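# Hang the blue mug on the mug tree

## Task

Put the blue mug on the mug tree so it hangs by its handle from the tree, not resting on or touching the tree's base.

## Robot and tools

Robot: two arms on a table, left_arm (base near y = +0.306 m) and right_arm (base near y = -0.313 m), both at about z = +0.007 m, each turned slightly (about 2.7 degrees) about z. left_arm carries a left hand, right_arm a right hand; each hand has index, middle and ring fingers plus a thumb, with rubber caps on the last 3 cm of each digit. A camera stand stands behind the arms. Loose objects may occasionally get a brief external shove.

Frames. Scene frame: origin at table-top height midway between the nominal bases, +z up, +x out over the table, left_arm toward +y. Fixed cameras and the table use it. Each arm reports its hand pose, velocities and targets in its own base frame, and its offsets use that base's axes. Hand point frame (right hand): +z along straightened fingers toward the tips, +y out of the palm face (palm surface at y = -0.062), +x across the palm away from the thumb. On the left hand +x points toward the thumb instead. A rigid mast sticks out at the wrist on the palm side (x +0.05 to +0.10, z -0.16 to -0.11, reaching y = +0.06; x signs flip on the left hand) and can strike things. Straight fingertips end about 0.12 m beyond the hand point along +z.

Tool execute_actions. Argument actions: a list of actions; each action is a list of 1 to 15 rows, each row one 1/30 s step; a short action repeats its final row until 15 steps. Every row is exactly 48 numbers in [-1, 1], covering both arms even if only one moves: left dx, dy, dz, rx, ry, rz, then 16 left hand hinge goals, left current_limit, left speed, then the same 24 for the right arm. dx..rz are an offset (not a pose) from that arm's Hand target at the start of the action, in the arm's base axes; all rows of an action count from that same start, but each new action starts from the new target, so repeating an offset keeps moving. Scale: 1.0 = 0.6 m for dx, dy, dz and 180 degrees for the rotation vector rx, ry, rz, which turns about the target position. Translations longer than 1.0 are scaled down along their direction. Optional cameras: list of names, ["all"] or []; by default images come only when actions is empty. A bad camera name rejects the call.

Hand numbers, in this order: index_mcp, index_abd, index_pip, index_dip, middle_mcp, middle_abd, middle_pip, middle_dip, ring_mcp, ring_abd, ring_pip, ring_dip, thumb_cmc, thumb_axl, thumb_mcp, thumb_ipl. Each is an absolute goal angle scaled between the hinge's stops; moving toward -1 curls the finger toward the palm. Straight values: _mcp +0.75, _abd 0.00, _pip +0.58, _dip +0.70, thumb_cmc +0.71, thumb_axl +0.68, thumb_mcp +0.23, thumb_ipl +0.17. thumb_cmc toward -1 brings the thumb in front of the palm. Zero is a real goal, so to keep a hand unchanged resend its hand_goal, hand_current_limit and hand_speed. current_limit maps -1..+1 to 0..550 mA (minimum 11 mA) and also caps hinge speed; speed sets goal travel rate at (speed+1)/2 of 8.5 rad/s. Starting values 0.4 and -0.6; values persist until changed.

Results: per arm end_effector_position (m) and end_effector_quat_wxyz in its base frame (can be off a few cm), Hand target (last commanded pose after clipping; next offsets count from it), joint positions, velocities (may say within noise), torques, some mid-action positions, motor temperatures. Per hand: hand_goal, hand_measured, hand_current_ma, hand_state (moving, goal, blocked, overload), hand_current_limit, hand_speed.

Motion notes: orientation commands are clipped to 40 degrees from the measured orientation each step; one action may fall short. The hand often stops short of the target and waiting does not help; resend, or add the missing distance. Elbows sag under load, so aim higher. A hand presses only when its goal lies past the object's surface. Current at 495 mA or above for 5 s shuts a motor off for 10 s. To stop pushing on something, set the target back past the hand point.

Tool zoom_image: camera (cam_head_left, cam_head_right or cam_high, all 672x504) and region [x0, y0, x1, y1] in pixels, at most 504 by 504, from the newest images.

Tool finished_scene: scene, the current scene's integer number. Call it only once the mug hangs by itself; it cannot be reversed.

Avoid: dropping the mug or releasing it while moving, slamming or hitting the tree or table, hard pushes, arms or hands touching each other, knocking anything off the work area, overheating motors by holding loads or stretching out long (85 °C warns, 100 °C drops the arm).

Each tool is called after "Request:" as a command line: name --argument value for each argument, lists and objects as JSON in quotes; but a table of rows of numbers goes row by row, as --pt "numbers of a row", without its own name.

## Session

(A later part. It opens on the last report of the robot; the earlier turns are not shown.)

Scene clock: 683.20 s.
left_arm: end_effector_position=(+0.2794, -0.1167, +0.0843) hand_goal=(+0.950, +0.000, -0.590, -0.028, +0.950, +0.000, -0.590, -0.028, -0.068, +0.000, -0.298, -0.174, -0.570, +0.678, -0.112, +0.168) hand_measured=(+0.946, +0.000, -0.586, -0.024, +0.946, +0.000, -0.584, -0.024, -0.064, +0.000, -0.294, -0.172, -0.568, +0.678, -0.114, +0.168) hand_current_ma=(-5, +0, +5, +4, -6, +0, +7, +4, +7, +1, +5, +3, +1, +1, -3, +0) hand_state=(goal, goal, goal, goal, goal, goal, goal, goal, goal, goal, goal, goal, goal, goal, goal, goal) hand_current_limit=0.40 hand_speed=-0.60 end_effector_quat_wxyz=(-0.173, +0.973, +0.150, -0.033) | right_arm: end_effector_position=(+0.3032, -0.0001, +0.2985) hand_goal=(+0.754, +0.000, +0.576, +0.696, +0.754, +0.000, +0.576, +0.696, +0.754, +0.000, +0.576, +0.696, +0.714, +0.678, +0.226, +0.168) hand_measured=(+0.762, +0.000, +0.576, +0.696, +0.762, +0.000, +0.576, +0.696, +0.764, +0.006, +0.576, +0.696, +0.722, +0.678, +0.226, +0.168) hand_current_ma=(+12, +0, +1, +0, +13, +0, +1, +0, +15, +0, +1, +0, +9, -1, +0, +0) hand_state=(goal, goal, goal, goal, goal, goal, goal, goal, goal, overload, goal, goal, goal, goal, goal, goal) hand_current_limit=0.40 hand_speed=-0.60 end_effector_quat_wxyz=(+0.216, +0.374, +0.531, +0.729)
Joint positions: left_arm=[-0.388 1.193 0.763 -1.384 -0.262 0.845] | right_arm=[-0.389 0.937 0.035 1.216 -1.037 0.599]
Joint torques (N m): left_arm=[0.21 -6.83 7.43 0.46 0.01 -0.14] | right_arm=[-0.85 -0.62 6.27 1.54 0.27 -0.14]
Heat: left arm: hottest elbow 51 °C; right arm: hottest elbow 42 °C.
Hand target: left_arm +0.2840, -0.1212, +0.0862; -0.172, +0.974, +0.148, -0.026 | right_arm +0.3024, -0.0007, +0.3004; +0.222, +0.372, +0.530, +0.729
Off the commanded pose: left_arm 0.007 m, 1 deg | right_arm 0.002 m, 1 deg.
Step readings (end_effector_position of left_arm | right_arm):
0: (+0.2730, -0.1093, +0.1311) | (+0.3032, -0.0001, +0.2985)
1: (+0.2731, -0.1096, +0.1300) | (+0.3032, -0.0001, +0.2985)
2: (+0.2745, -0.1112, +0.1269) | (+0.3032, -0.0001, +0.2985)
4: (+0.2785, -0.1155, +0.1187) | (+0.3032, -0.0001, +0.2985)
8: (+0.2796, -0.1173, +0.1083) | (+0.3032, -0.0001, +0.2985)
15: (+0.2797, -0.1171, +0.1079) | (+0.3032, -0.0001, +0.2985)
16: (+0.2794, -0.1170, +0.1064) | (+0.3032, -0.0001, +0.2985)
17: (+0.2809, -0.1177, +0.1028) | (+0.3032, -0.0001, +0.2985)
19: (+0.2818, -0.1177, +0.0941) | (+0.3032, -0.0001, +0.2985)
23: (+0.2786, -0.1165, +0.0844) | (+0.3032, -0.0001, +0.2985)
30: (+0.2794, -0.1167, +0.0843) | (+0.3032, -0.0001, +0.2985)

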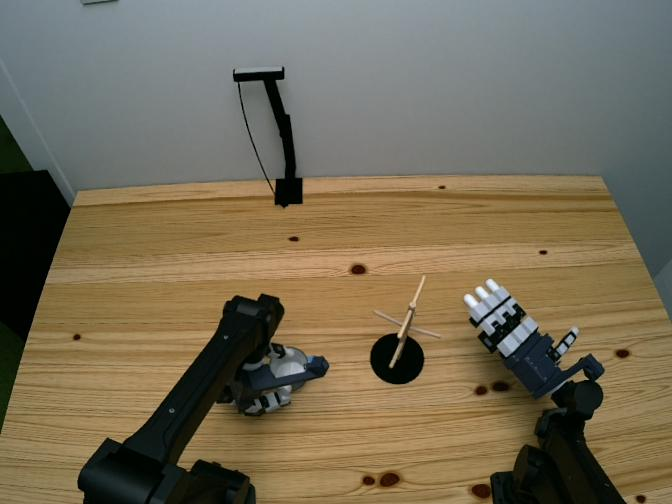

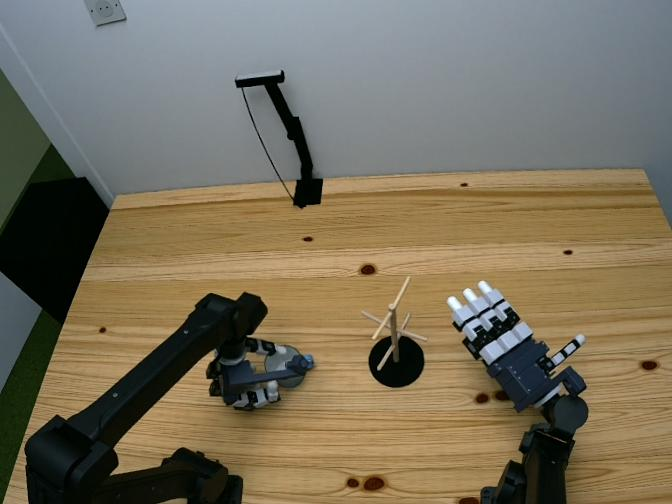

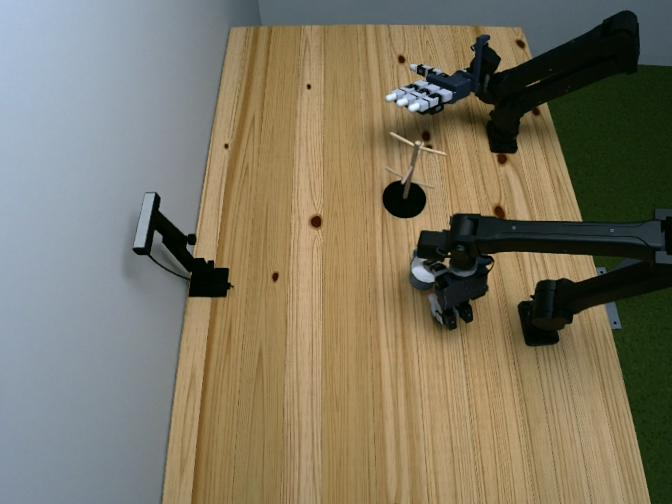

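Request:
execute_actions --actions '[[[0.001,0,-0.034,0,0,0,0.95,0,-0.591,-0.029,0.95,0,-0.591,-0.029,-0.0685,0,-0.299,-0.174,-0.571,0.677,-0.112,0.168,0.4,-0.6,0,0,0,0,0,0,0.754,0,0.576,0.696,0.754,0,0.576,0.696,0.754,0,0.576,0.696,0.714,0.678,0.226,0.168,0.4,-0.6]],[[0.001,0,-0.032,0,0,0,0.95,0,-0.591,-0.029,0.95,0,-0.591,-0.029,-0.0685,0,-0.299,-0.174,-0.571,0.677,-0.112,0.168,0.4,-0.6,0,0,0,0,0,0,0.754,0,0.576,0.696,0.754,0,0.576,0.696,0.754,0,0.576,0.696,0.714,0.678,0.226,0.168,0.4,-0.6]]]' --cameras '["all"]'

Request:
zoom_image --camera "cam_head_left" --region '[230, 310, 330, 410]'

Request:
zoom_image --camera "cam_head_right" --region '[220, 310, 320, 410]'

Request:
zoom_image --camera "cam_high" --region '[400, 230, 500, 330]'

Scene clock: 792.40 s.
left_arm: end_effector_position=(+0.2834, -0.1150, +0.0559) hand_goal=(+0.950, +0.000, -0.590, -0.028, +0.950, +0.000, -0.590, -0.028, -0.068, +0.000, -0.298, -0.174, -0.570, +0.678, -0.112, +0.168) hand_measured=(+0.958, -0.002, -0.606, -0.024, +0.950, +0.000, -0.588, -0.024, -0.062, +0.000, -0.294, -0.172, -0.568, +0.678, -0.114, +0.168) hand_current_ma=(+12, -1, -33, +4, -1, +0, +3, +4, +8, +1, +5, +3, +1, +1, -3, +0) hand_state=(goal, goal, goal, goal, goal, goal, goal, goal, goal, goal, goal, goal, goal, goal, goal, goal) hand_current_limit=0.40 hand_speed=-0.60 end_effector_quat_wxyz=(-0.177, +0.972, +0.152, -0.024) | right_arm: end_effector_position=(+0.3032, -0.0001, +0.2985) hand_goal=(+0.754, +0.000, +0.576, +0.696, +0.754, +0.000, +0.576, +0.696, +0.754, +0.000, +0.576, +0.696, +0.714, +0.678, +0.226, +0.168) hand_measured=(+0.762, +0.000, +0.576, +0.696, +0.762, +0.000, +0.576, +0.696, +0.764, +0.006, +0.576, +0.696, +0.722, +0.678, +0.226, +0.168) hand_current_ma=(+12, +0, +1, +0, +13, +0, +1, +0, +15, +0, +1, +0, +9, -1, +0, +0) hand_state=(goal, goal, goal, goal, goal, goal, goal, goal, goal, overload, goal, goal, goal, goal, goal, goal) hand_current_limit=0.40 hand_speed=-0.60 end_effector_quat_wxyz=(+0.216, +0.374, +0.531, +0.729)
Joint positions: left_arm=[-0.388 1.236 0.714 -1.281 -0.277 0.84] | right_arm=[-0.389 0.937 0.035 1.216 -1.037 0.599]
Joint torques (N m): left_arm=[0.32 -5.42 5.9 0.92 0.12 -0.08] | right_arm=[-0.85 -0.56 6.34 1.54 0.29 -0.13]
Motor temperatures (°C): left_arm=[29 30 45 27 25 25] | right_arm=[26 26 42 25 29 27]
Heat: left arm: hottest elbow 45 °C; right arm: hottest elbow 42 °C.
Hand target: left_arm +0.2852, -0.1213, +0.0467; -0.172, +0.974, +0.148, -0.026 | right_arm +0.3024, -0.0007, +0.3004; +0.222, +0.372, +0.530, +0.729
Off the commanded pose: left_arm 0.011 m, 1 deg | right_arm 0.002 m, 1 deg.
Step readings (end_effector_position of left_arm | right_arm):
0: (+0.2794, -0.1167, +0.0843) | (+0.3032, -0.0001, +0.2985)
1: (+0.2791, -0.1166, +0.0831) | (+0.3032, -0.0001, +0.2985)
2: (+0.2803, -0.1172, +0.0803) | (+0.3032, -0.0001, +0.2985)
4: (+0.2824, -0.1179, +0.0734) | (+0.3032, -0.0001, +0.2985)
8: (+0.2803, -0.1174, +0.0650) | (+0.3032, -0.0001, +0.2985)
15: (+0.2808, -0.1173, +0.0648) | (+0.3032, -0.0001, +0.2985)
16: (+0.2805, -0.1172, +0.0637) | (+0.3032, -0.0001, +0.2985)
17: (+0.2820, -0.1178, +0.0611) | (+0.3032, -0.0001, +0.2985)
19: (+0.2825, -0.1152, +0.0564) | (+0.3032, -0.0001, +0.2985)
23: (+0.2832, -0.1151, +0.0559) | (+0.3032, -0.0001, +0.2985)
30: (+0.2834, -0.1150, +0.0559) | (+0.3032, -0.0001, +0.2985)

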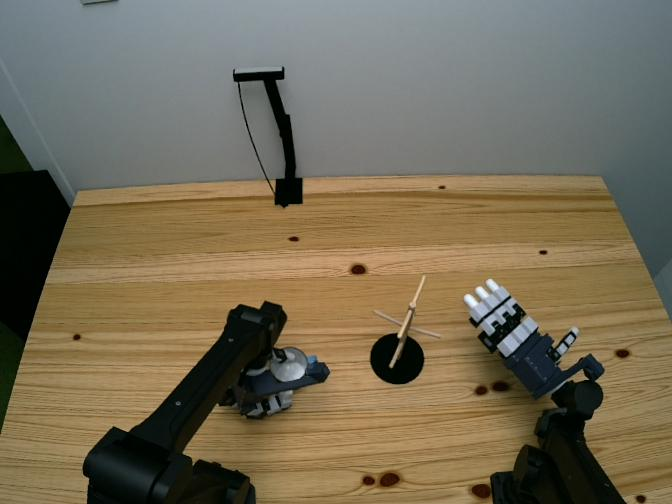

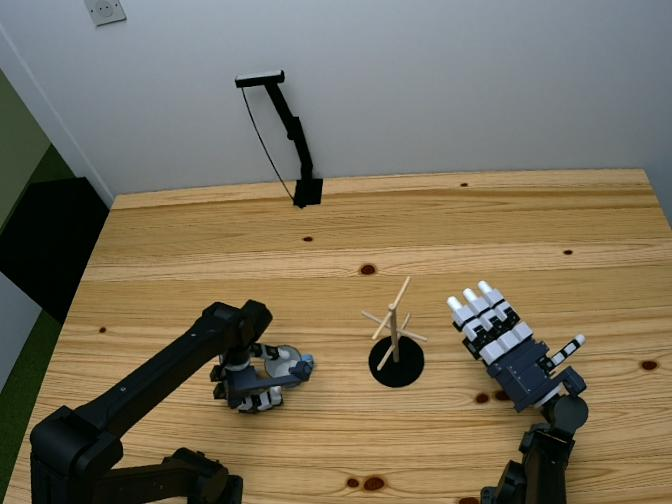

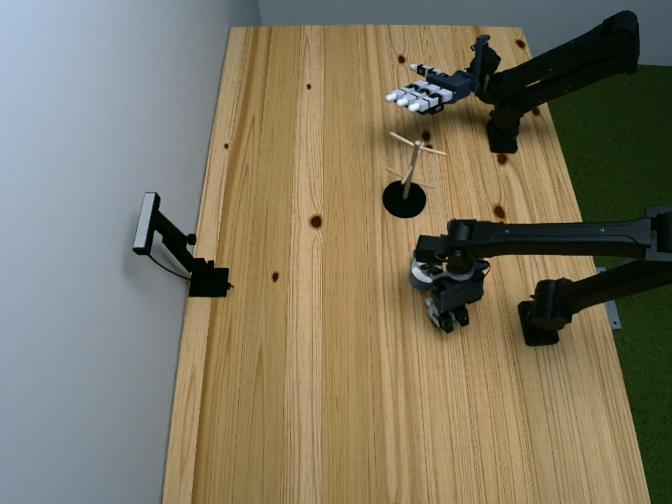

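Scaled by 5.040 from the camera's 672x504 image, which has a finer 960x720 frame.

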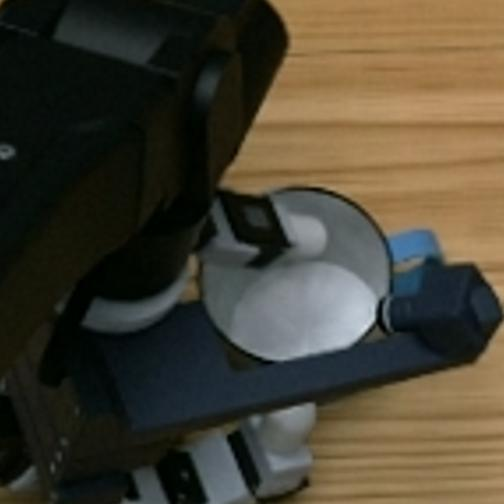

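Scaled by 5.040 from the camera's 672x504 image, which has a finer 960x720 frame.

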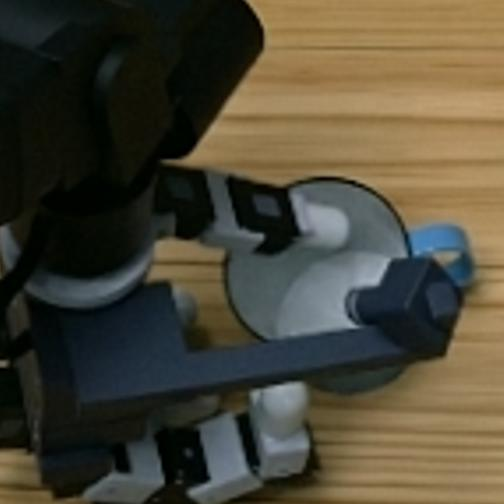

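Scaled by 5.040 from the camera's 672x504 image, which has a finer 960x720 frame.

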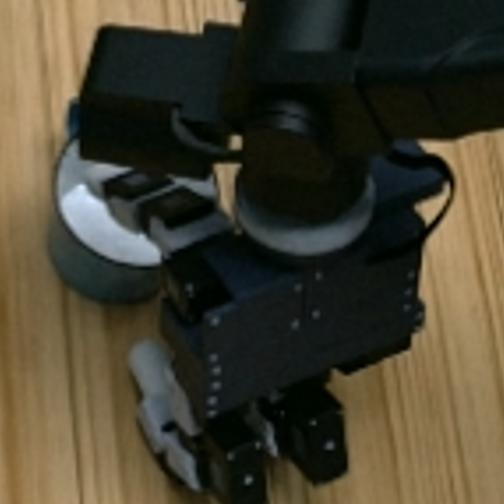

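Request:
execute_actions --actions '[[[0,0,0.015,0,0,0,0.95,0,-0.591,-0.029,0.95,0,-0.591,-0.029,-0.0685,0,-0.299,-0.174,-0.571,0.677,-0.112,0.168,0.4,-0.6,0,0,0,0,0,0,0.754,0,0.576,0.696,0.754,0,0.576,0.696,0.754,0,0.576,0.696,0.714,0.678,0.226,0.168,0.4,-0.6]]]' --cameras '["all"]'

Scene clock: 825.00 s.
left_arm: end_effector_position=(+0.2834, -0.1150, +0.0559) hand_goal=(+0.950, +0.000, -0.590, -0.028, +0.950, +0.000, -0.590, -0.028, -0.068, +0.000, -0.298, -0.174, -0.570, +0.678, -0.112, +0.168) hand_measured=(+0.958, -0.002, -0.606, -0.024, +0.950, +0.000, -0.588, -0.024, -0.062, +0.000, -0.294, -0.172, -0.568, +0.678, -0.114, +0.168) hand_current_ma=(+12, -1, -33, +4, -1, +0, +3, +4, +8, +1, +5, +3, +1, +1, -3, +0) hand_state=(goal, goal, goal, goal, goal, goal, goal, goal, goal, goal, goal, goal, goal, goal, goal, goal) hand_current_limit=0.40 hand_speed=-0.60 end_effector_quat_wxyz=(-0.177, +0.972, +0.152, -0.024) | right_arm: end_effector_position=(+0.3032, -0.0001, +0.2985) hand_goal=(+0.754, +0.000, +0.576, +0.696, +0.754, +0.000, +0.576, +0.696, +0.754, +0.000, +0.576, +0.696, +0.714, +0.678, +0.226, +0.168) hand_measured=(+0.762, +0.000, +0.576, +0.696, +0.762, +0.000, +0.576, +0.696, +0.764, +0.006, +0.576, +0.696, +0.722, +0.678, +0.226, +0.168) hand_current_ma=(+12, +0, +1, +0, +13, +0, +1, +0, +15, +0, +1, +0, +9, -1, +0, +0) hand_state=(goal, goal, goal, goal, goal, goal, goal, goal, goal, overload, goal, goal, goal, goal, goal, goal) hand_current_limit=0.40 hand_speed=-0.60 end_effector_quat_wxyz=(+0.216, +0.374, +0.531, +0.729)
Joint positions: left_arm=[-0.388 1.236 0.714 -1.281 -0.277 0.84] | right_arm=[-0.389 0.937 0.035 1.216 -1.037 0.599]
Joint torques (N m): left_arm=[0.38 -6.65 6.99 -0.23 0.12 -0.08] | right_arm=[-0.85 -0.38 6.37 1.52 0.28 -0.14]
Heat: left arm: hottest elbow 45 °C; right arm: hottest elbow 42 °C.
Hand target: left_arm +0.2852, -0.1213, +0.0557; -0.172, +0.974, +0.148, -0.026 | right_arm +0.3024, -0.0007, +0.3004; +0.222, +0.372, +0.530, +0.729
Off the commanded pose: left_arm 0.007 m, 1 deg | right_arm 0.002 m, 1 deg.
Step readings (end_effector_position of left_arm | right_arm):
0: (+0.2834, -0.1150, +0.0559) | (+0.3032, -0.0001, +0.2985)
1: (+0.2834, -0.1150, +0.0559) | (+0.3032, -0.0001, +0.2985)
2: (+0.2834, -0.1150, +0.0559) | (+0.3032, -0.0001, +0.2985)
4: (+0.2834, -0.1150, +0.0559) | (+0.3032, -0.0001, +0.2985)
8: (+0.2834, -0.1150, +0.0559) | (+0.3032, -0.0001, +0.2985)
15: (+0.2834, -0.1150, +0.0559) | (+0.3032, -0.0001, +0.2985)

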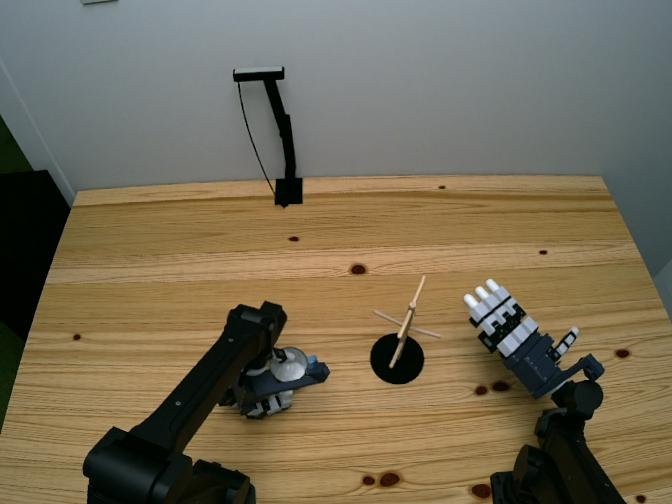

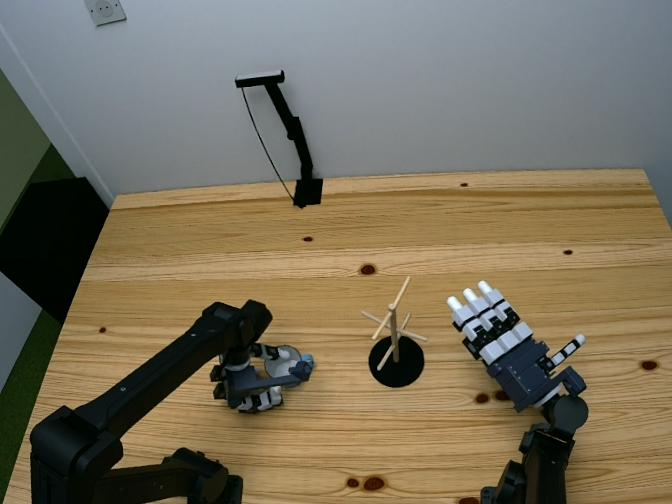

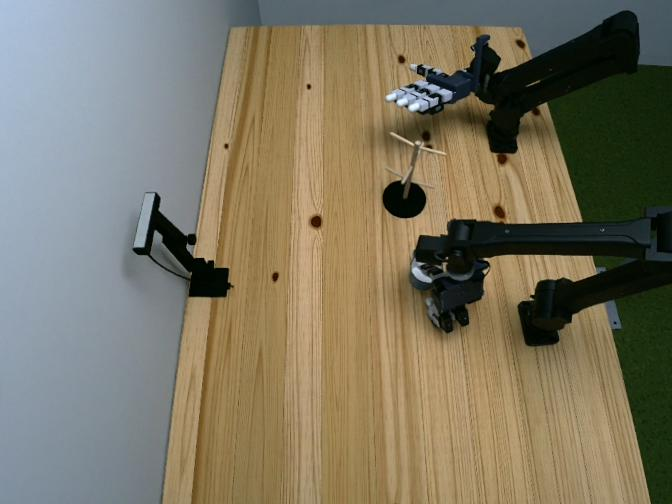

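Request:
execute_actions --actions '[[[0,0,0.022,0,0,0,0.95,0,-0.591,-0.029,0.95,0,-0.591,-0.029,-0.0685,0,-0.299,-0.174,-0.571,0.677,-0.112,0.168,0.4,-0.6,0,0,0,0,0,0,0.754,0,0.576,0.696,0.754,0,0.576,0.696,0.754,0,0.576,0.696,0.714,0.678,0.226,0.168,0.4,-0.6]]]' --cameras '["cam_head_left","cam_head_right"]'

Request:
zoom_image --camera "cam_head_right" --region '[190, 280, 350, 440]'

Request:
zoom_image --camera "cam_head_left" --region '[200, 280, 360, 440]'

Scene clock: 831.37 s.
left_arm: end_effector_position=(+0.2805, -0.1141, +0.0563) hand_goal=(+0.950, +0.000, -0.590, -0.028, +0.950, +0.000, -0.590, -0.028, -0.068, +0.000, -0.298, -0.174, -0.570, +0.678, -0.112, +0.168) hand_measured=(+0.950, +0.002, -0.600, -0.024, +0.948, +0.000, -0.588, -0.024, -0.062, +0.000, -0.294, -0.172, -0.568, +0.678, -0.114, +0.168) hand_current_ma=(+1, +1, -16, +4, -1, +0, +3, +4, +8, +1, +5, +3, +1, +1, -3, +0) hand_state=(goal, goal, goal, goal, goal, goal, goal, goal, goal, goal, goal, goal, goal, goal, goal, goal) hand_current_limit=0.40 hand_speed=-0.60 end_effector_quat_wxyz=(-0.179, +0.972, +0.151, -0.029) | right_arm: end_effector_position=(+0.3032, -0.0001, +0.2985) hand_goal=(+0.754, +0.000, +0.576, +0.696, +0.754, +0.000, +0.576, +0.696, +0.754, +0.000, +0.576, +0.696, +0.714, +0.678, +0.226, +0.168) hand_measured=(+0.762, +0.000, +0.576, +0.696, +0.762, +0.000, +0.576, +0.696, +0.764, +0.006, +0.576, +0.696, +0.722, +0.678, +0.226, +0.168) hand_current_ma=(+12, +0, +1, +0, +13, +0, +1, +0, +15, +0, +1, +0, +9, -1, +0, +0) hand_state=(goal, goal, goal, goal, goal, goal, goal, goal, goal, overload, goal, goal, goal, goal, goal, goal) hand_current_limit=0.40 hand_speed=-0.60 end_effector_quat_wxyz=(+0.216, +0.374, +0.531, +0.729)
Joint positions: left_arm=[-0.388 1.234 0.714 -1.293 -0.276 0.84] | right_arm=[-0.389 0.937 0.035 1.216 -1.037 0.599]
Joint torques (N m): left_arm=[0.38 -8.29 8.53 -0.92 0.1 -0.08] | right_arm=[-0.79 -0.38 6.3 1.5 0.28 -0.14]
Heat: left arm: hottest elbow 45 °C; right arm: hottest elbow 42 °C.
Hand target: left_arm +0.2852, -0.1212, +0.0688; -0.172, +0.974, +0.148, -0.026 | right_arm +0.3024, -0.0007, +0.3004; +0.222, +0.372, +0.530, +0.729
Off the commanded pose: left_arm 0.015 m, 1 deg | right_arm 0.002 m, 1 deg.
Step readings (end_effector_position of left_arm | right_arm):
0: (+0.2834, -0.1150, +0.0559) | (+0.3032, -0.0001, +0.2985)
1: (+0.2835, -0.1151, +0.0561) | (+0.3032, -0.0001, +0.2985)
2: (+0.2832, -0.1150, +0.0563) | (+0.3032, -0.0001, +0.2985)
4: (+0.2817, -0.1144, +0.0564) | (+0.3032, -0.0001, +0.2985)
8: (+0.2809, -0.1143, +0.0563) | (+0.3032, -0.0001, +0.2985)
15: (+0.2805, -0.1141, +0.0563) | (+0.3032, -0.0001, +0.2985)
Images, in order (width x height): cam_head_left 672x504, cam_head_right 672x504.

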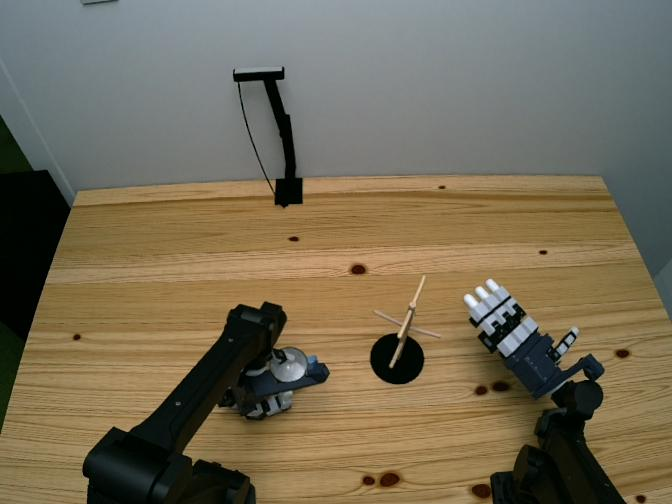

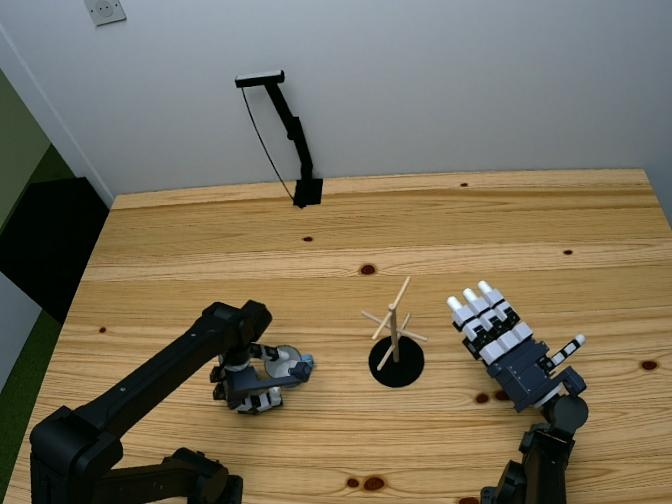

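Scaled by 3.150 from the camera's 672x504 image, which has a finer 960x720 frame.

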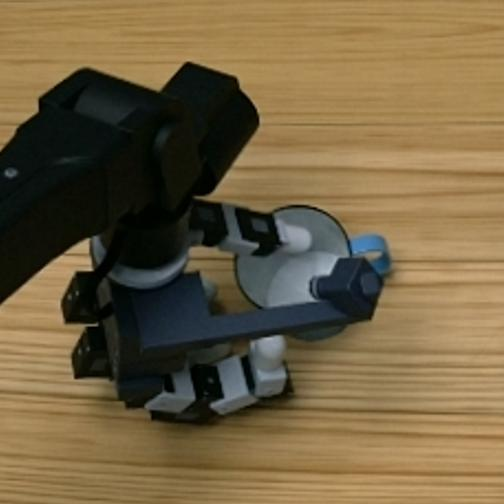

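Scaled by 3.150 from the camera's 672x504 image, which has a finer 960x720 frame.

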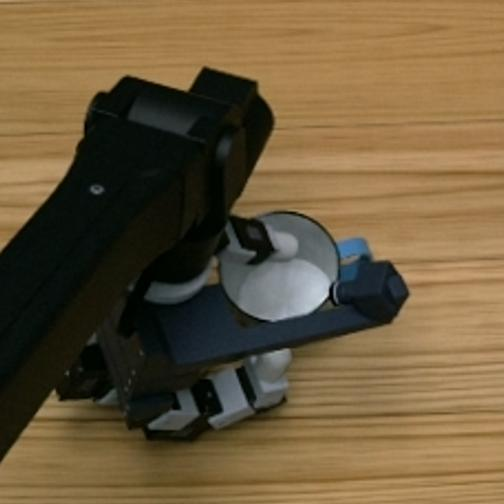

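Request:
execute_actions --actions '[[[0.005,0,0.012,0,0,0,0.95,0,-0.591,-0.029,0.95,0,-0.591,-0.029,-0.0685,0,-0.299,-0.174,-0.571,0.677,-0.112,0.168,0.4,-0.6,0,0,0,0,0,0,0.754,0,0.576,0.696,0.754,0,0.576,0.696,0.754,0,0.576,0.696,0.714,0.678,0.226,0.168,0.4,-0.6]]]' --cameras '[]'

Scene clock: 844.73 s.
left_arm: end_effector_position=(+0.2764, -0.1152, +0.0578) hand_goal=(+0.950, +0.000, -0.590, -0.028, +0.950, +0.000, -0.590, -0.028, -0.068, +0.000, -0.298, -0.174, -0.570, +0.678, -0.112, +0.168) hand_measured=(+0.950, +0.002, -0.592, -0.024, +0.948, +0.000, -0.588, -0.024, -0.062, +0.000, -0.294, -0.172, -0.568, +0.678, -0.114, +0.168) hand_current_ma=(-1, +1, -1, +4, -2, +0, +3, +4, +8, +1, +5, +3, +1, +1, -3, +0) hand_state=(goal, goal, goal, goal, goal, goal, goal, goal, goal, goal, goal, goal, goal, goal, goal, goal) hand_current_limit=0.40 hand_speed=-0.60 end_effector_quat_wxyz=(-0.178, +0.972, +0.151, -0.040) | right_arm: end_effector_position=(+0.3032, -0.0001, +0.2985) hand_goal=(+0.754, +0.000, +0.576, +0.696, +0.754, +0.000, +0.576, +0.696, +0.754, +0.000, +0.576, +0.696, +0.714, +0.678, +0.226, +0.168) hand_measured=(+0.762, +0.000, +0.576, +0.696, +0.762, +0.000, +0.576, +0.696, +0.764, +0.006, +0.576, +0.696, +0.722, +0.678, +0.226, +0.168) hand_current_ma=(+12, +0, +1, +0, +13, +0, +1, +0, +15, +0, +1, +0, +9, -1, +0, +0) hand_state=(goal, goal, goal, goal, goal, goal, goal, goal, goal, overload, goal, goal, goal, goal, goal, goal) hand_current_limit=0.40 hand_speed=-0.60 end_effector_quat_wxyz=(+0.216, +0.374, +0.531, +0.729)
Joint positions: left_arm=[-0.388 1.234 0.719 -1.314 -0.262 0.84] | right_arm=[-0.389 0.937 0.035 1.216 -1.037 0.599]
Joint torques (N m): left_arm=[0.67 -8.64 9.48 -0.95 0 -0.02] | right_arm=[-0.56 -0.21 6.31 1.52 0.28 -0.13]
Heat: left arm: hottest elbow 47 °C; right arm: hottest elbow 42 °C.
Hand target: left_arm +0.2882, -0.1212, +0.0760; -0.172, +0.974, +0.148, -0.026 | right_arm +0.3024, -0.0007, +0.3004; +0.222, +0.372, +0.530, +0.729
Off the commanded pose: left_arm 0.022 m, 2 deg | right_arm 0.002 m, 1 deg.
Step readings (end_effector_position of left_arm | right_arm):
0: (+0.2805, -0.1141, +0.0563) | (+0.3032, -0.0001, +0.2985)
1: (+0.2806, -0.1142, +0.0567) | (+0.3032, -0.0001, +0.2985)
2: (+0.2790, -0.1150, +0.0573) | (+0.3032, -0.0001, +0.2985)
4: (+0.2774, -0.1157, +0.0579) | (+0.3032, -0.0001, +0.2985)
8: (+0.2763, -0.1152, +0.0578) | (+0.3032, -0.0001, +0.2985)
15: (+0.2764, -0.1152, +0.0578) | (+0.3032, -0.0001, +0.2985)
No camera images: "cameras" was empty.

Request:
execute_actions --actions '[[[0.016,0,0.0,0,0,0,0.95,0,-0.591,-0.029,0.95,0,-0.591,-0.029,-0.0685,0,-0.299,-0.174,-0.571,0.677,-0.112,0.168,0.4,-0.6,0,0,0,0,0,0,0.754,0,0.576,0.696,0.754,0,0.576,0.696,0.754,0,0.576,0.696,0.714,0.678,0.226,0.168,0.4,-0.6]]]' --cameras '["cam_head_right","cam_head_left"]'

Request:
zoom_image --camera "cam_head_right" --region '[220, 310, 320, 410]'

Request:
zoom_image --camera "cam_head_left" --region '[230, 320, 330, 420]'

Scene clock: 852.77 s.
left_arm: end_effector_position=(+0.2861, -0.1194, +0.0660) hand_goal=(+0.950, +0.000, -0.590, -0.028, +0.950, +0.000, -0.590, -0.028, -0.068, +0.000, -0.298, -0.174, -0.570, +0.678, -0.112, +0.168) hand_measured=(+0.948, +0.002, -0.590, -0.024, +0.948, +0.000, -0.588, -0.024, -0.062, +0.000, -0.294, -0.172, -0.568, +0.678, -0.114, +0.168) hand_current_ma=(-1, +1, -1, +4, -2, +0, +3, +4, +8, +1, +5, +3, +1, +1, -3, +0) hand_state=(goal, goal, goal, goal, goal, goal, goal, goal, goal, goal, goal, goal, goal, goal, goal, goal) hand_current_limit=0.40 hand_speed=-0.60 end_effector_quat_wxyz=(-0.172, +0.973, +0.151, -0.030) | right_arm: end_effector_position=(+0.3032, -0.0001, +0.2985) hand_goal=(+0.754, +0.000, +0.576, +0.696, +0.754, +0.000, +0.576, +0.696, +0.754, +0.000, +0.576, +0.696, +0.714, +0.678, +0.226, +0.168) hand_measured=(+0.762, +0.000, +0.576, +0.696, +0.762, +0.000, +0.576, +0.696, +0.764, +0.006, +0.576, +0.696, +0.722, +0.678, +0.226, +0.168) hand_current_ma=(+12, +0, +1, +0, +13, +0, +1, +0, +15, +0, +1, +0, +9, -1, +0, +0) hand_state=(goal, goal, goal, goal, goal, goal, goal, goal, goal, overload, goal, goal, goal, goal, goal, goal) hand_current_limit=0.40 hand_speed=-0.60 end_effector_quat_wxyz=(+0.216, +0.374, +0.531, +0.729)
Joint positions: left_arm=[-0.388 1.235 0.743 -1.314 -0.262 0.843] | right_arm=[-0.389 0.937 0.035 1.216 -1.037 0.599]
Joint torques (N m): left_arm=[1.79 -6.71 9.4 -0.55 -0.11 0.09] | right_arm=[-0.85 -0.38 6.37 1.51 0.29 -0.14]
Heat: left arm: hottest elbow 47 °C; right arm: hottest elbow 42 °C.
Hand target: left_arm +0.2979, -0.1213, +0.0761; -0.172, +0.974, +0.148, -0.026 | right_arm +0.3024, -0.0007, +0.3004; +0.222, +0.372, +0.530, +0.729
Off the commanded pose: left_arm 0.015 m, 1 deg | right_arm 0.002 m, 1 deg.
Step readings (end_effector_position of left_arm | right_arm):
0: (+0.2764, -0.1152, +0.0578) | (+0.3032, -0.0001, +0.2985)
1: (+0.2768, -0.1154, +0.0582) | (+0.3032, -0.0001, +0.2985)
2: (+0.2778, -0.1161, +0.0591) | (+0.3032, -0.0001, +0.2985)
4: (+0.2809, -0.1176, +0.0618) | (+0.3032, -0.0001, +0.2985)
8: (+0.2860, -0.1193, +0.0658) | (+0.3032, -0.0001, +0.2985)
15: (+0.2861, -0.1194, +0.0660) | (+0.3032, -0.0001, +0.2985)
Images, in order (width x height): cam_head_left 672x504, cam_head_right 672x504.

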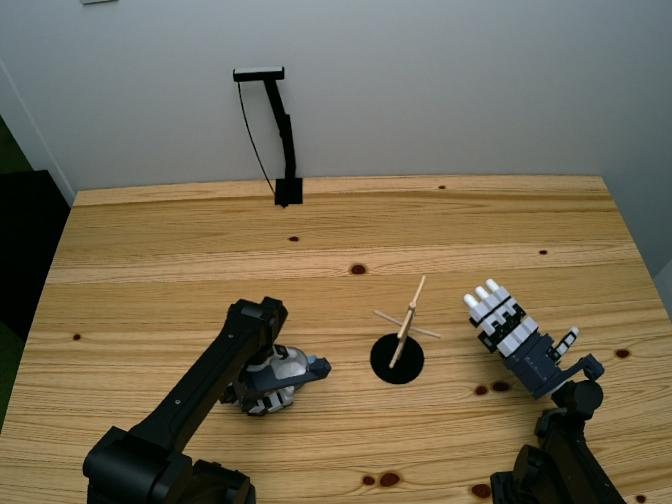

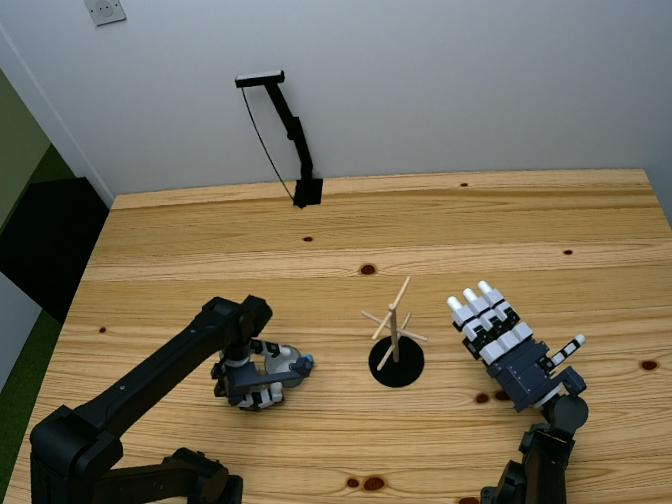

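Scaled by 5.040 from the camera's 672x504 image, which has a finer 960x720 frame.

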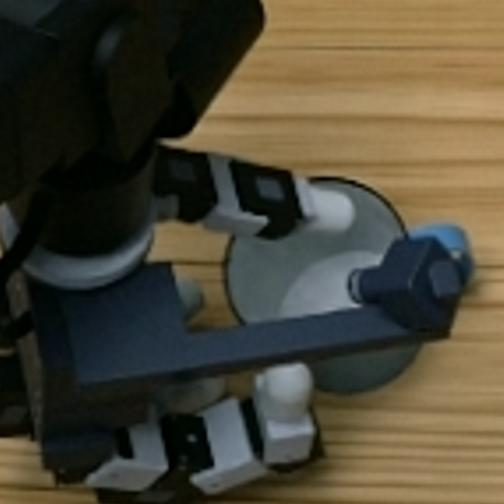

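Scaled by 5.040 from the camera's 672x504 image, which has a finer 960x720 frame.

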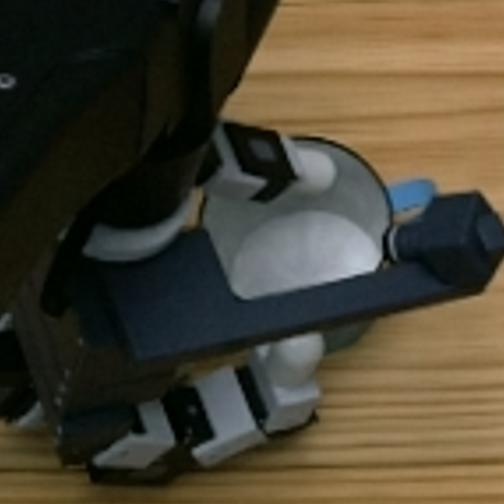

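Request:
execute_actions --actions '[[[0.0,0,0.0,0,0,0,0.82,0,-0.591,-0.029,0.82,0,-0.591,-0.029,-0.0685,0,-0.299,-0.174,-0.571,0.677,-0.30,0.168,0.2,-0.6,0,0,0,0,0,0,0.754,0,0.576,0.696,0.754,0,0.576,0.696,0.754,0,0.576,0.696,0.714,0.678,0.226,0.168,0.4,-0.6]],[[0.0,0,0.0,0,0,0,0.74,0,-0.591,-0.029,0.74,0,-0.591,-0.029,-0.0685,0,-0.299,-0.174,-0.571,0.677,-0.42,0.168,0.2,-0.7,0,0,0,0,0,0,0.754,0,0.576,0.696,0.754,0,0.576,0.696,0.754,0,0.576,0.696,0.714,0.678,0.226,0.168,0.4,-0.6]]]' --cameras '["cam_head_right","cam_head_left"]'

Request:
zoom_image --camera "cam_head_right" --region '[220, 310, 320, 410]'

Request:
zoom_image --camera "cam_head_left" --region '[230, 320, 330, 420]'

Scene clock: 866.87 s.
left_arm: end_effector_position=(+0.2856, -0.1197, +0.0659) hand_goal=(+0.740, +0.000, -0.590, -0.028, +0.740, +0.000, -0.590, -0.028, -0.068, +0.000, -0.298, -0.174, -0.570, +0.678, -0.420, +0.168) hand_measured=(+0.740, +0.002, -0.590, -0.024, +0.740, +0.000, -0.588, -0.024, -0.062, +0.000, -0.294, -0.172, -0.568, +0.678, -0.416, +0.168) hand_current_ma=(+1, +1, +0, +4, +1, +0, +3, +4, +8, +1, +5, +3, +1, +1, +9, +0) hand_state=(goal, goal, goal, goal, goal, goal, goal, goal, goal, goal, goal, goal, goal, goal, goal, goal) hand_current_limit=0.20 hand_speed=-0.70 end_effector_quat_wxyz=(-0.172, +0.974, +0.147, -0.031) | right_arm: end_effector_position=(+0.3032, -0.0001, +0.2985) hand_goal=(+0.754, +0.000, +0.576, +0.696, +0.754, +0.000, +0.576, +0.696, +0.754, +0.000, +0.576, +0.696, +0.714, +0.678, +0.226, +0.168) hand_measured=(+0.762, +0.000, +0.576, +0.696, +0.762, +0.000, +0.576, +0.696, +0.764, +0.006, +0.576, +0.696, +0.722, +0.678, +0.226, +0.168) hand_current_ma=(+12, +0, +1, +0, +13, +0, +1, +0, +15, +0, +1, +0, +9, -1, +0, +0) hand_state=(goal, goal, goal, goal, goal, goal, goal, goal, goal, overload, goal, goal, goal, goal, goal, goal) hand_current_limit=0.40 hand_speed=-0.60 end_effector_quat_wxyz=(+0.216, +0.374, +0.531, +0.729)
Joint positions: left_arm=[-0.388 1.235 0.743 -1.314 -0.262 0.851] | right_arm=[-0.389 0.937 0.035 1.216 -1.037 0.599]
Joint torques (N m): left_arm=[1.85 -6.71 9.43 -0.58 -0.1 0.08] | right_arm=[-0.85 -0.5 6.31 1.51 0.28 -0.14]
Heat: left arm: hottest elbow 49 °C; right arm: hottest elbow 42 °C.
Hand target: left_arm +0.2979, -0.1213, +0.0761; -0.172, +0.974, +0.148, -0.026 | right_arm +0.3024, -0.0007, +0.3004; +0.222, +0.372, +0.530, +0.729
Off the commanded pose: left_arm 0.016 m, 1 deg | right_arm 0.002 m, 1 deg.
Step readings (end_effector_position of left_arm | right_arm):
0: (+0.2861, -0.1194, +0.0660) | (+0.3032, -0.0001, +0.2985)
1: (+0.2861, -0.1194, +0.0660) | (+0.3032, -0.0001, +0.2985)
2: (+0.2861, -0.1194, +0.0660) | (+0.3032, -0.0001, +0.2985)
4: (+0.2861, -0.1194, +0.0660) | (+0.3032, -0.0001, +0.2985)
8: (+0.2860, -0.1194, +0.0659) | (+0.3032, -0.0001, +0.2985)
15: (+0.2860, -0.1194, +0.0659) | (+0.3032, -0.0001, +0.2985)
16: (+0.2860, -0.1194, +0.0659) | (+0.3032, -0.0001, +0.2985)
17: (+0.2861, -0.1194, +0.0660) | (+0.3032, -0.0001, +0.2985)
19: (+0.2861, -0.1194, +0.0660) | (+0.3032, -0.0001, +0.2985)
23: (+0.2858, -0.1196, +0.0659) | (+0.3032, -0.0001, +0.2985)
30: (+0.2856, -0.1197, +0.0659) | (+0.3032, -0.0001, +0.2985)
Images, in order (width x height): cam_head_left 672x504, cam_head_right 672x504.

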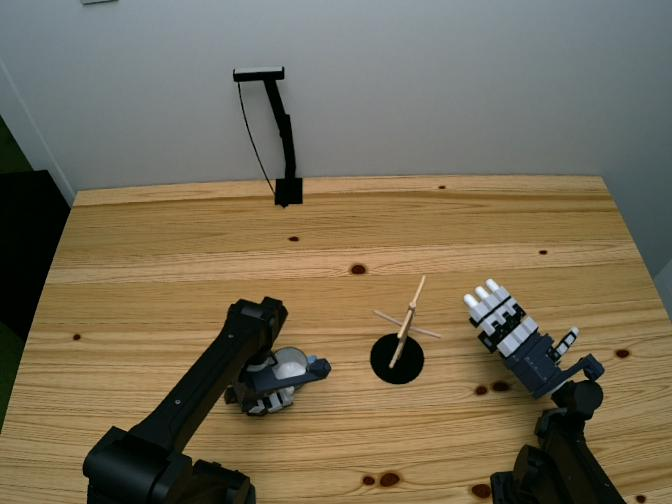

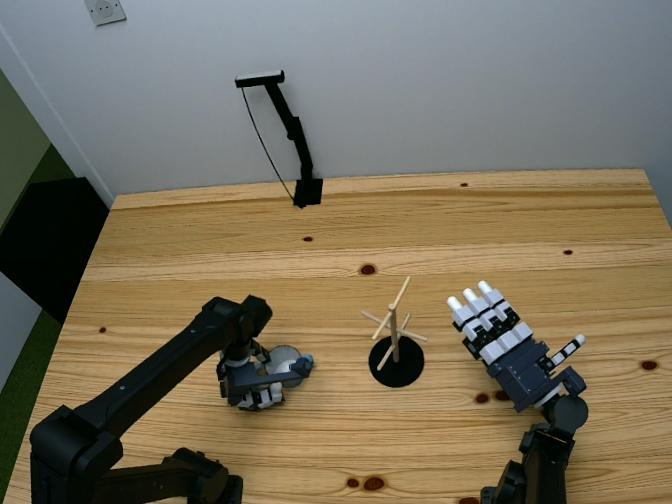

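Scaled by 5.040 from the camera's 672x504 image, which has a finer 960x720 frame.

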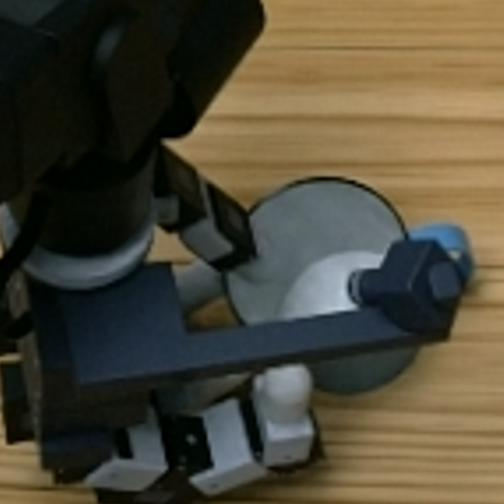

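Scaled by 5.040 from the camera's 672x504 image, which has a finer 960x720 frame.

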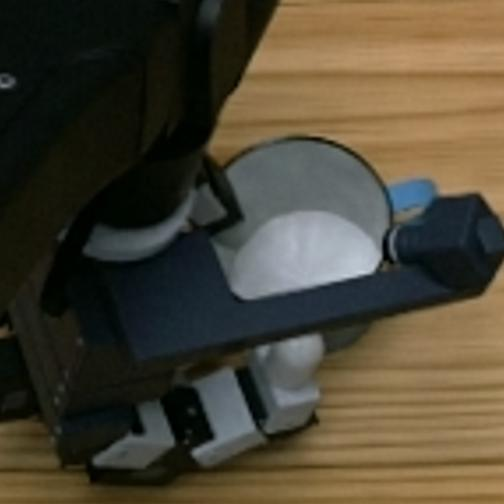

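Request:
execute_actions --actions '[[[0.0,0,0.0,0,0,0,0.70,0,-0.591,-0.029,0.70,0,-0.591,-0.029,-0.0685,0,-0.299,-0.174,-0.571,0.677,-0.50,0.168,0.2,-0.8,0,0,0,0,0,0,0.754,0,0.576,0.696,0.754,0,0.576,0.696,0.754,0,0.576,0.696,0.714,0.678,0.226,0.168,0.4,-0.6]],[[0.0,0,0.0,0,0,0,0.66,0,-0.591,-0.029,0.66,0,-0.591,-0.029,-0.0685,0,-0.299,-0.174,-0.571,0.677,-0.55,0.168,0.2,-0.8,0,0,0,0,0,0,0.754,0,0.576,0.696,0.754,0,0.576,0.696,0.754,0,0.576,0.696,0.714,0.678,0.226,0.168,0.4,-0.6]]]' --cameras '["cam_head_right","cam_head_left"]'

Request:
zoom_image --camera "cam_head_right" --region '[220, 310, 320, 410]'

Request:
zoom_image --camera "cam_head_left" --region '[230, 320, 330, 420]'

Scene clock: 875.53 s.
left_arm: end_effector_position=(+0.2854, -0.1200, +0.0660) hand_goal=(+0.660, +0.000, -0.590, -0.028, +0.660, +0.000, -0.590, -0.028, -0.068, +0.000, -0.298, -0.174, -0.570, +0.678, -0.550, +0.168) hand_measured=(+0.702, +0.002, -0.588, -0.032, +0.664, +0.000, -0.588, -0.024, -0.062, +0.000, -0.294, -0.172, -0.570, +0.678, -0.474, +0.186) hand_current_ma=(+120, +1, +3, -5, +5, +0, +3, +4, +8, +1, +5, +3, +0, +1, +330, +54) hand_state=(blocked, goal, goal, goal, goal, goal, goal, goal, goal, goal, goal, goal, goal, goal, blocked, goal) hand_current_limit=0.20 hand_speed=-0.80 end_effector_quat_wxyz=(-0.171, +0.974, +0.145, -0.031) | right_arm: end_effector_position=(+0.3032, -0.0001, +0.2985) hand_goal=(+0.754, +0.000, +0.576, +0.696, +0.754, +0.000, +0.576, +0.696, +0.754, +0.000, +0.576, +0.696, +0.714, +0.678, +0.226, +0.168) hand_measured=(+0.762, +0.000, +0.576, +0.696, +0.762, +0.000, +0.576, +0.696, +0.764, +0.006, +0.576, +0.696, +0.722, +0.678, +0.226, +0.168) hand_current_ma=(+12, +0, +1, +0, +13, +0, +1, +0, +15, +0, +1, +0, +9, -1, +0, +0) hand_state=(goal, goal, goal, goal, goal, goal, goal, goal, goal, overload, goal, goal, goal, goal, goal, goal) hand_current_limit=0.40 hand_speed=-0.60 end_effector_quat_wxyz=(+0.216, +0.374, +0.531, +0.729)
Joint positions: left_arm=[-0.388 1.235 0.744 -1.314 -0.262 0.856] | right_arm=[-0.389 0.937 0.035 1.216 -1.037 0.599]
Joint torques (N m): left_arm=[1.85 -6.71 9.39 -0.58 -0.1 0.06] | right_arm=[-0.56 -0.62 6.3 1.57 0.28 -0.16]
Motor temperatures (°C): left_arm=[29 30 50 27 25 25] | right_arm=[25 26 42 25 29 27]
Heat: left arm: hottest elbow 50 °C; right arm: hottest elbow 42 °C.
Hand target: left_arm +0.2978, -0.1212, +0.0761; -0.172, +0.974, +0.148, -0.026 | right_arm +0.3024, -0.0007, +0.3004; +0.222, +0.372, +0.530, +0.729
Off the commanded pose: left_arm 0.016 m, 1 deg | right_arm 0.002 m, 1 deg.
Step readings (end_effector_position of left_arm | right_arm):
0: (+0.2856, -0.1197, +0.0659) | (+0.3032, -0.0001, +0.2985)
1: (+0.2856, -0.1197, +0.0659) | (+0.3032, -0.0001, +0.2985)
2: (+0.2853, -0.1199, +0.0659) | (+0.3032, -0.0001, +0.2985)
4: (+0.2853, -0.1199, +0.0659) | (+0.3032, -0.0001, +0.2985)
8: (+0.2854, -0.1200, +0.0660) | (+0.3032, -0.0001, +0.2985)
15: (+0.2854, -0.1200, +0.0660) | (+0.3032, -0.0001, +0.2985)
16: (+0.2854, -0.1200, +0.0660) | (+0.3032, -0.0001, +0.2985)
17: (+0.2854, -0.1200, +0.0660) | (+0.3032, -0.0001, +0.2985)
19: (+0.2854, -0.1200, +0.0660) | (+0.3032, -0.0001, +0.2985)
23: (+0.2854, -0.1200, +0.0660) | (+0.3032, -0.0001, +0.2985)
30: (+0.2854, -0.1200, +0.0660) | (+0.3032, -0.0001, +0.2985)
Images, in order (width x height): cam_head_left 672x504, cam_head_right 672x504.

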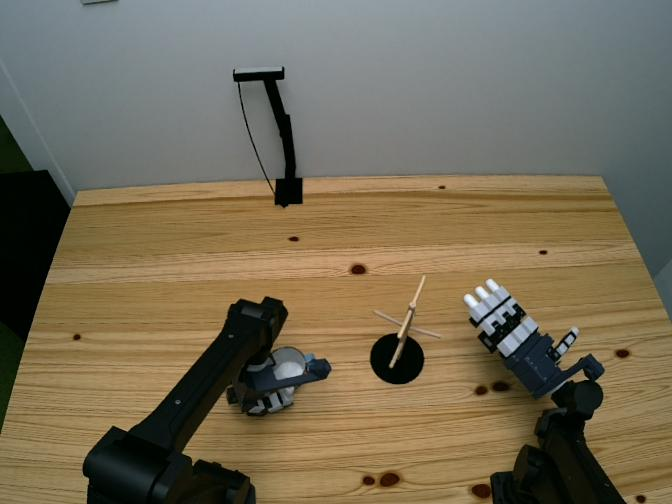

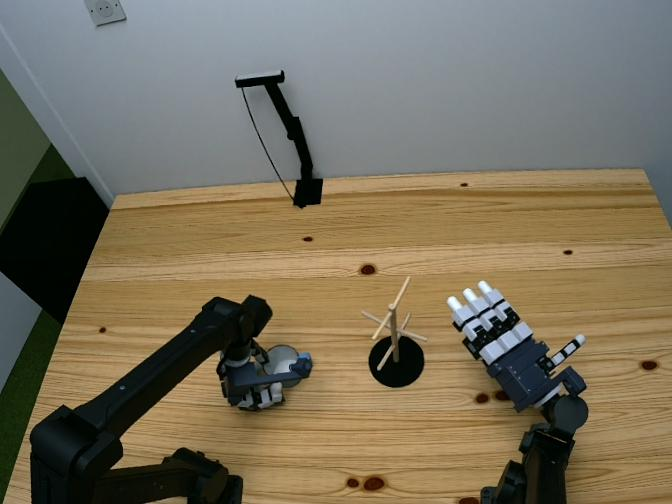

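Scaled by 5.040 from the camera's 672x504 image, which has a finer 960x720 frame.

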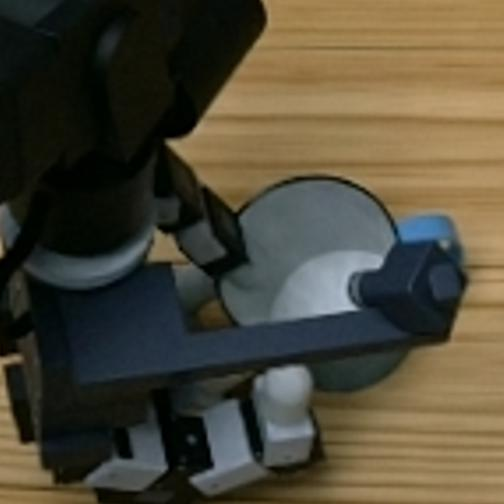

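Scaled by 5.040 from the camera's 672x504 image, which has a finer 960x720 frame.

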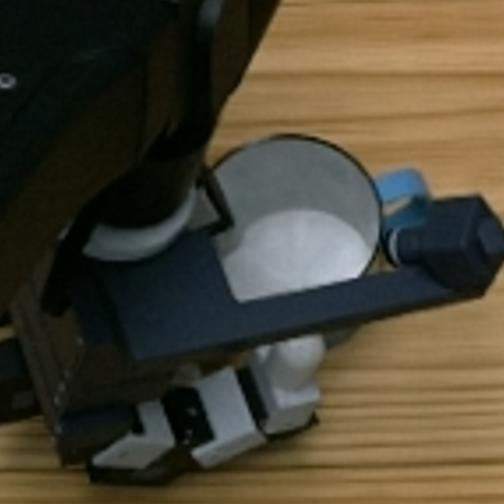

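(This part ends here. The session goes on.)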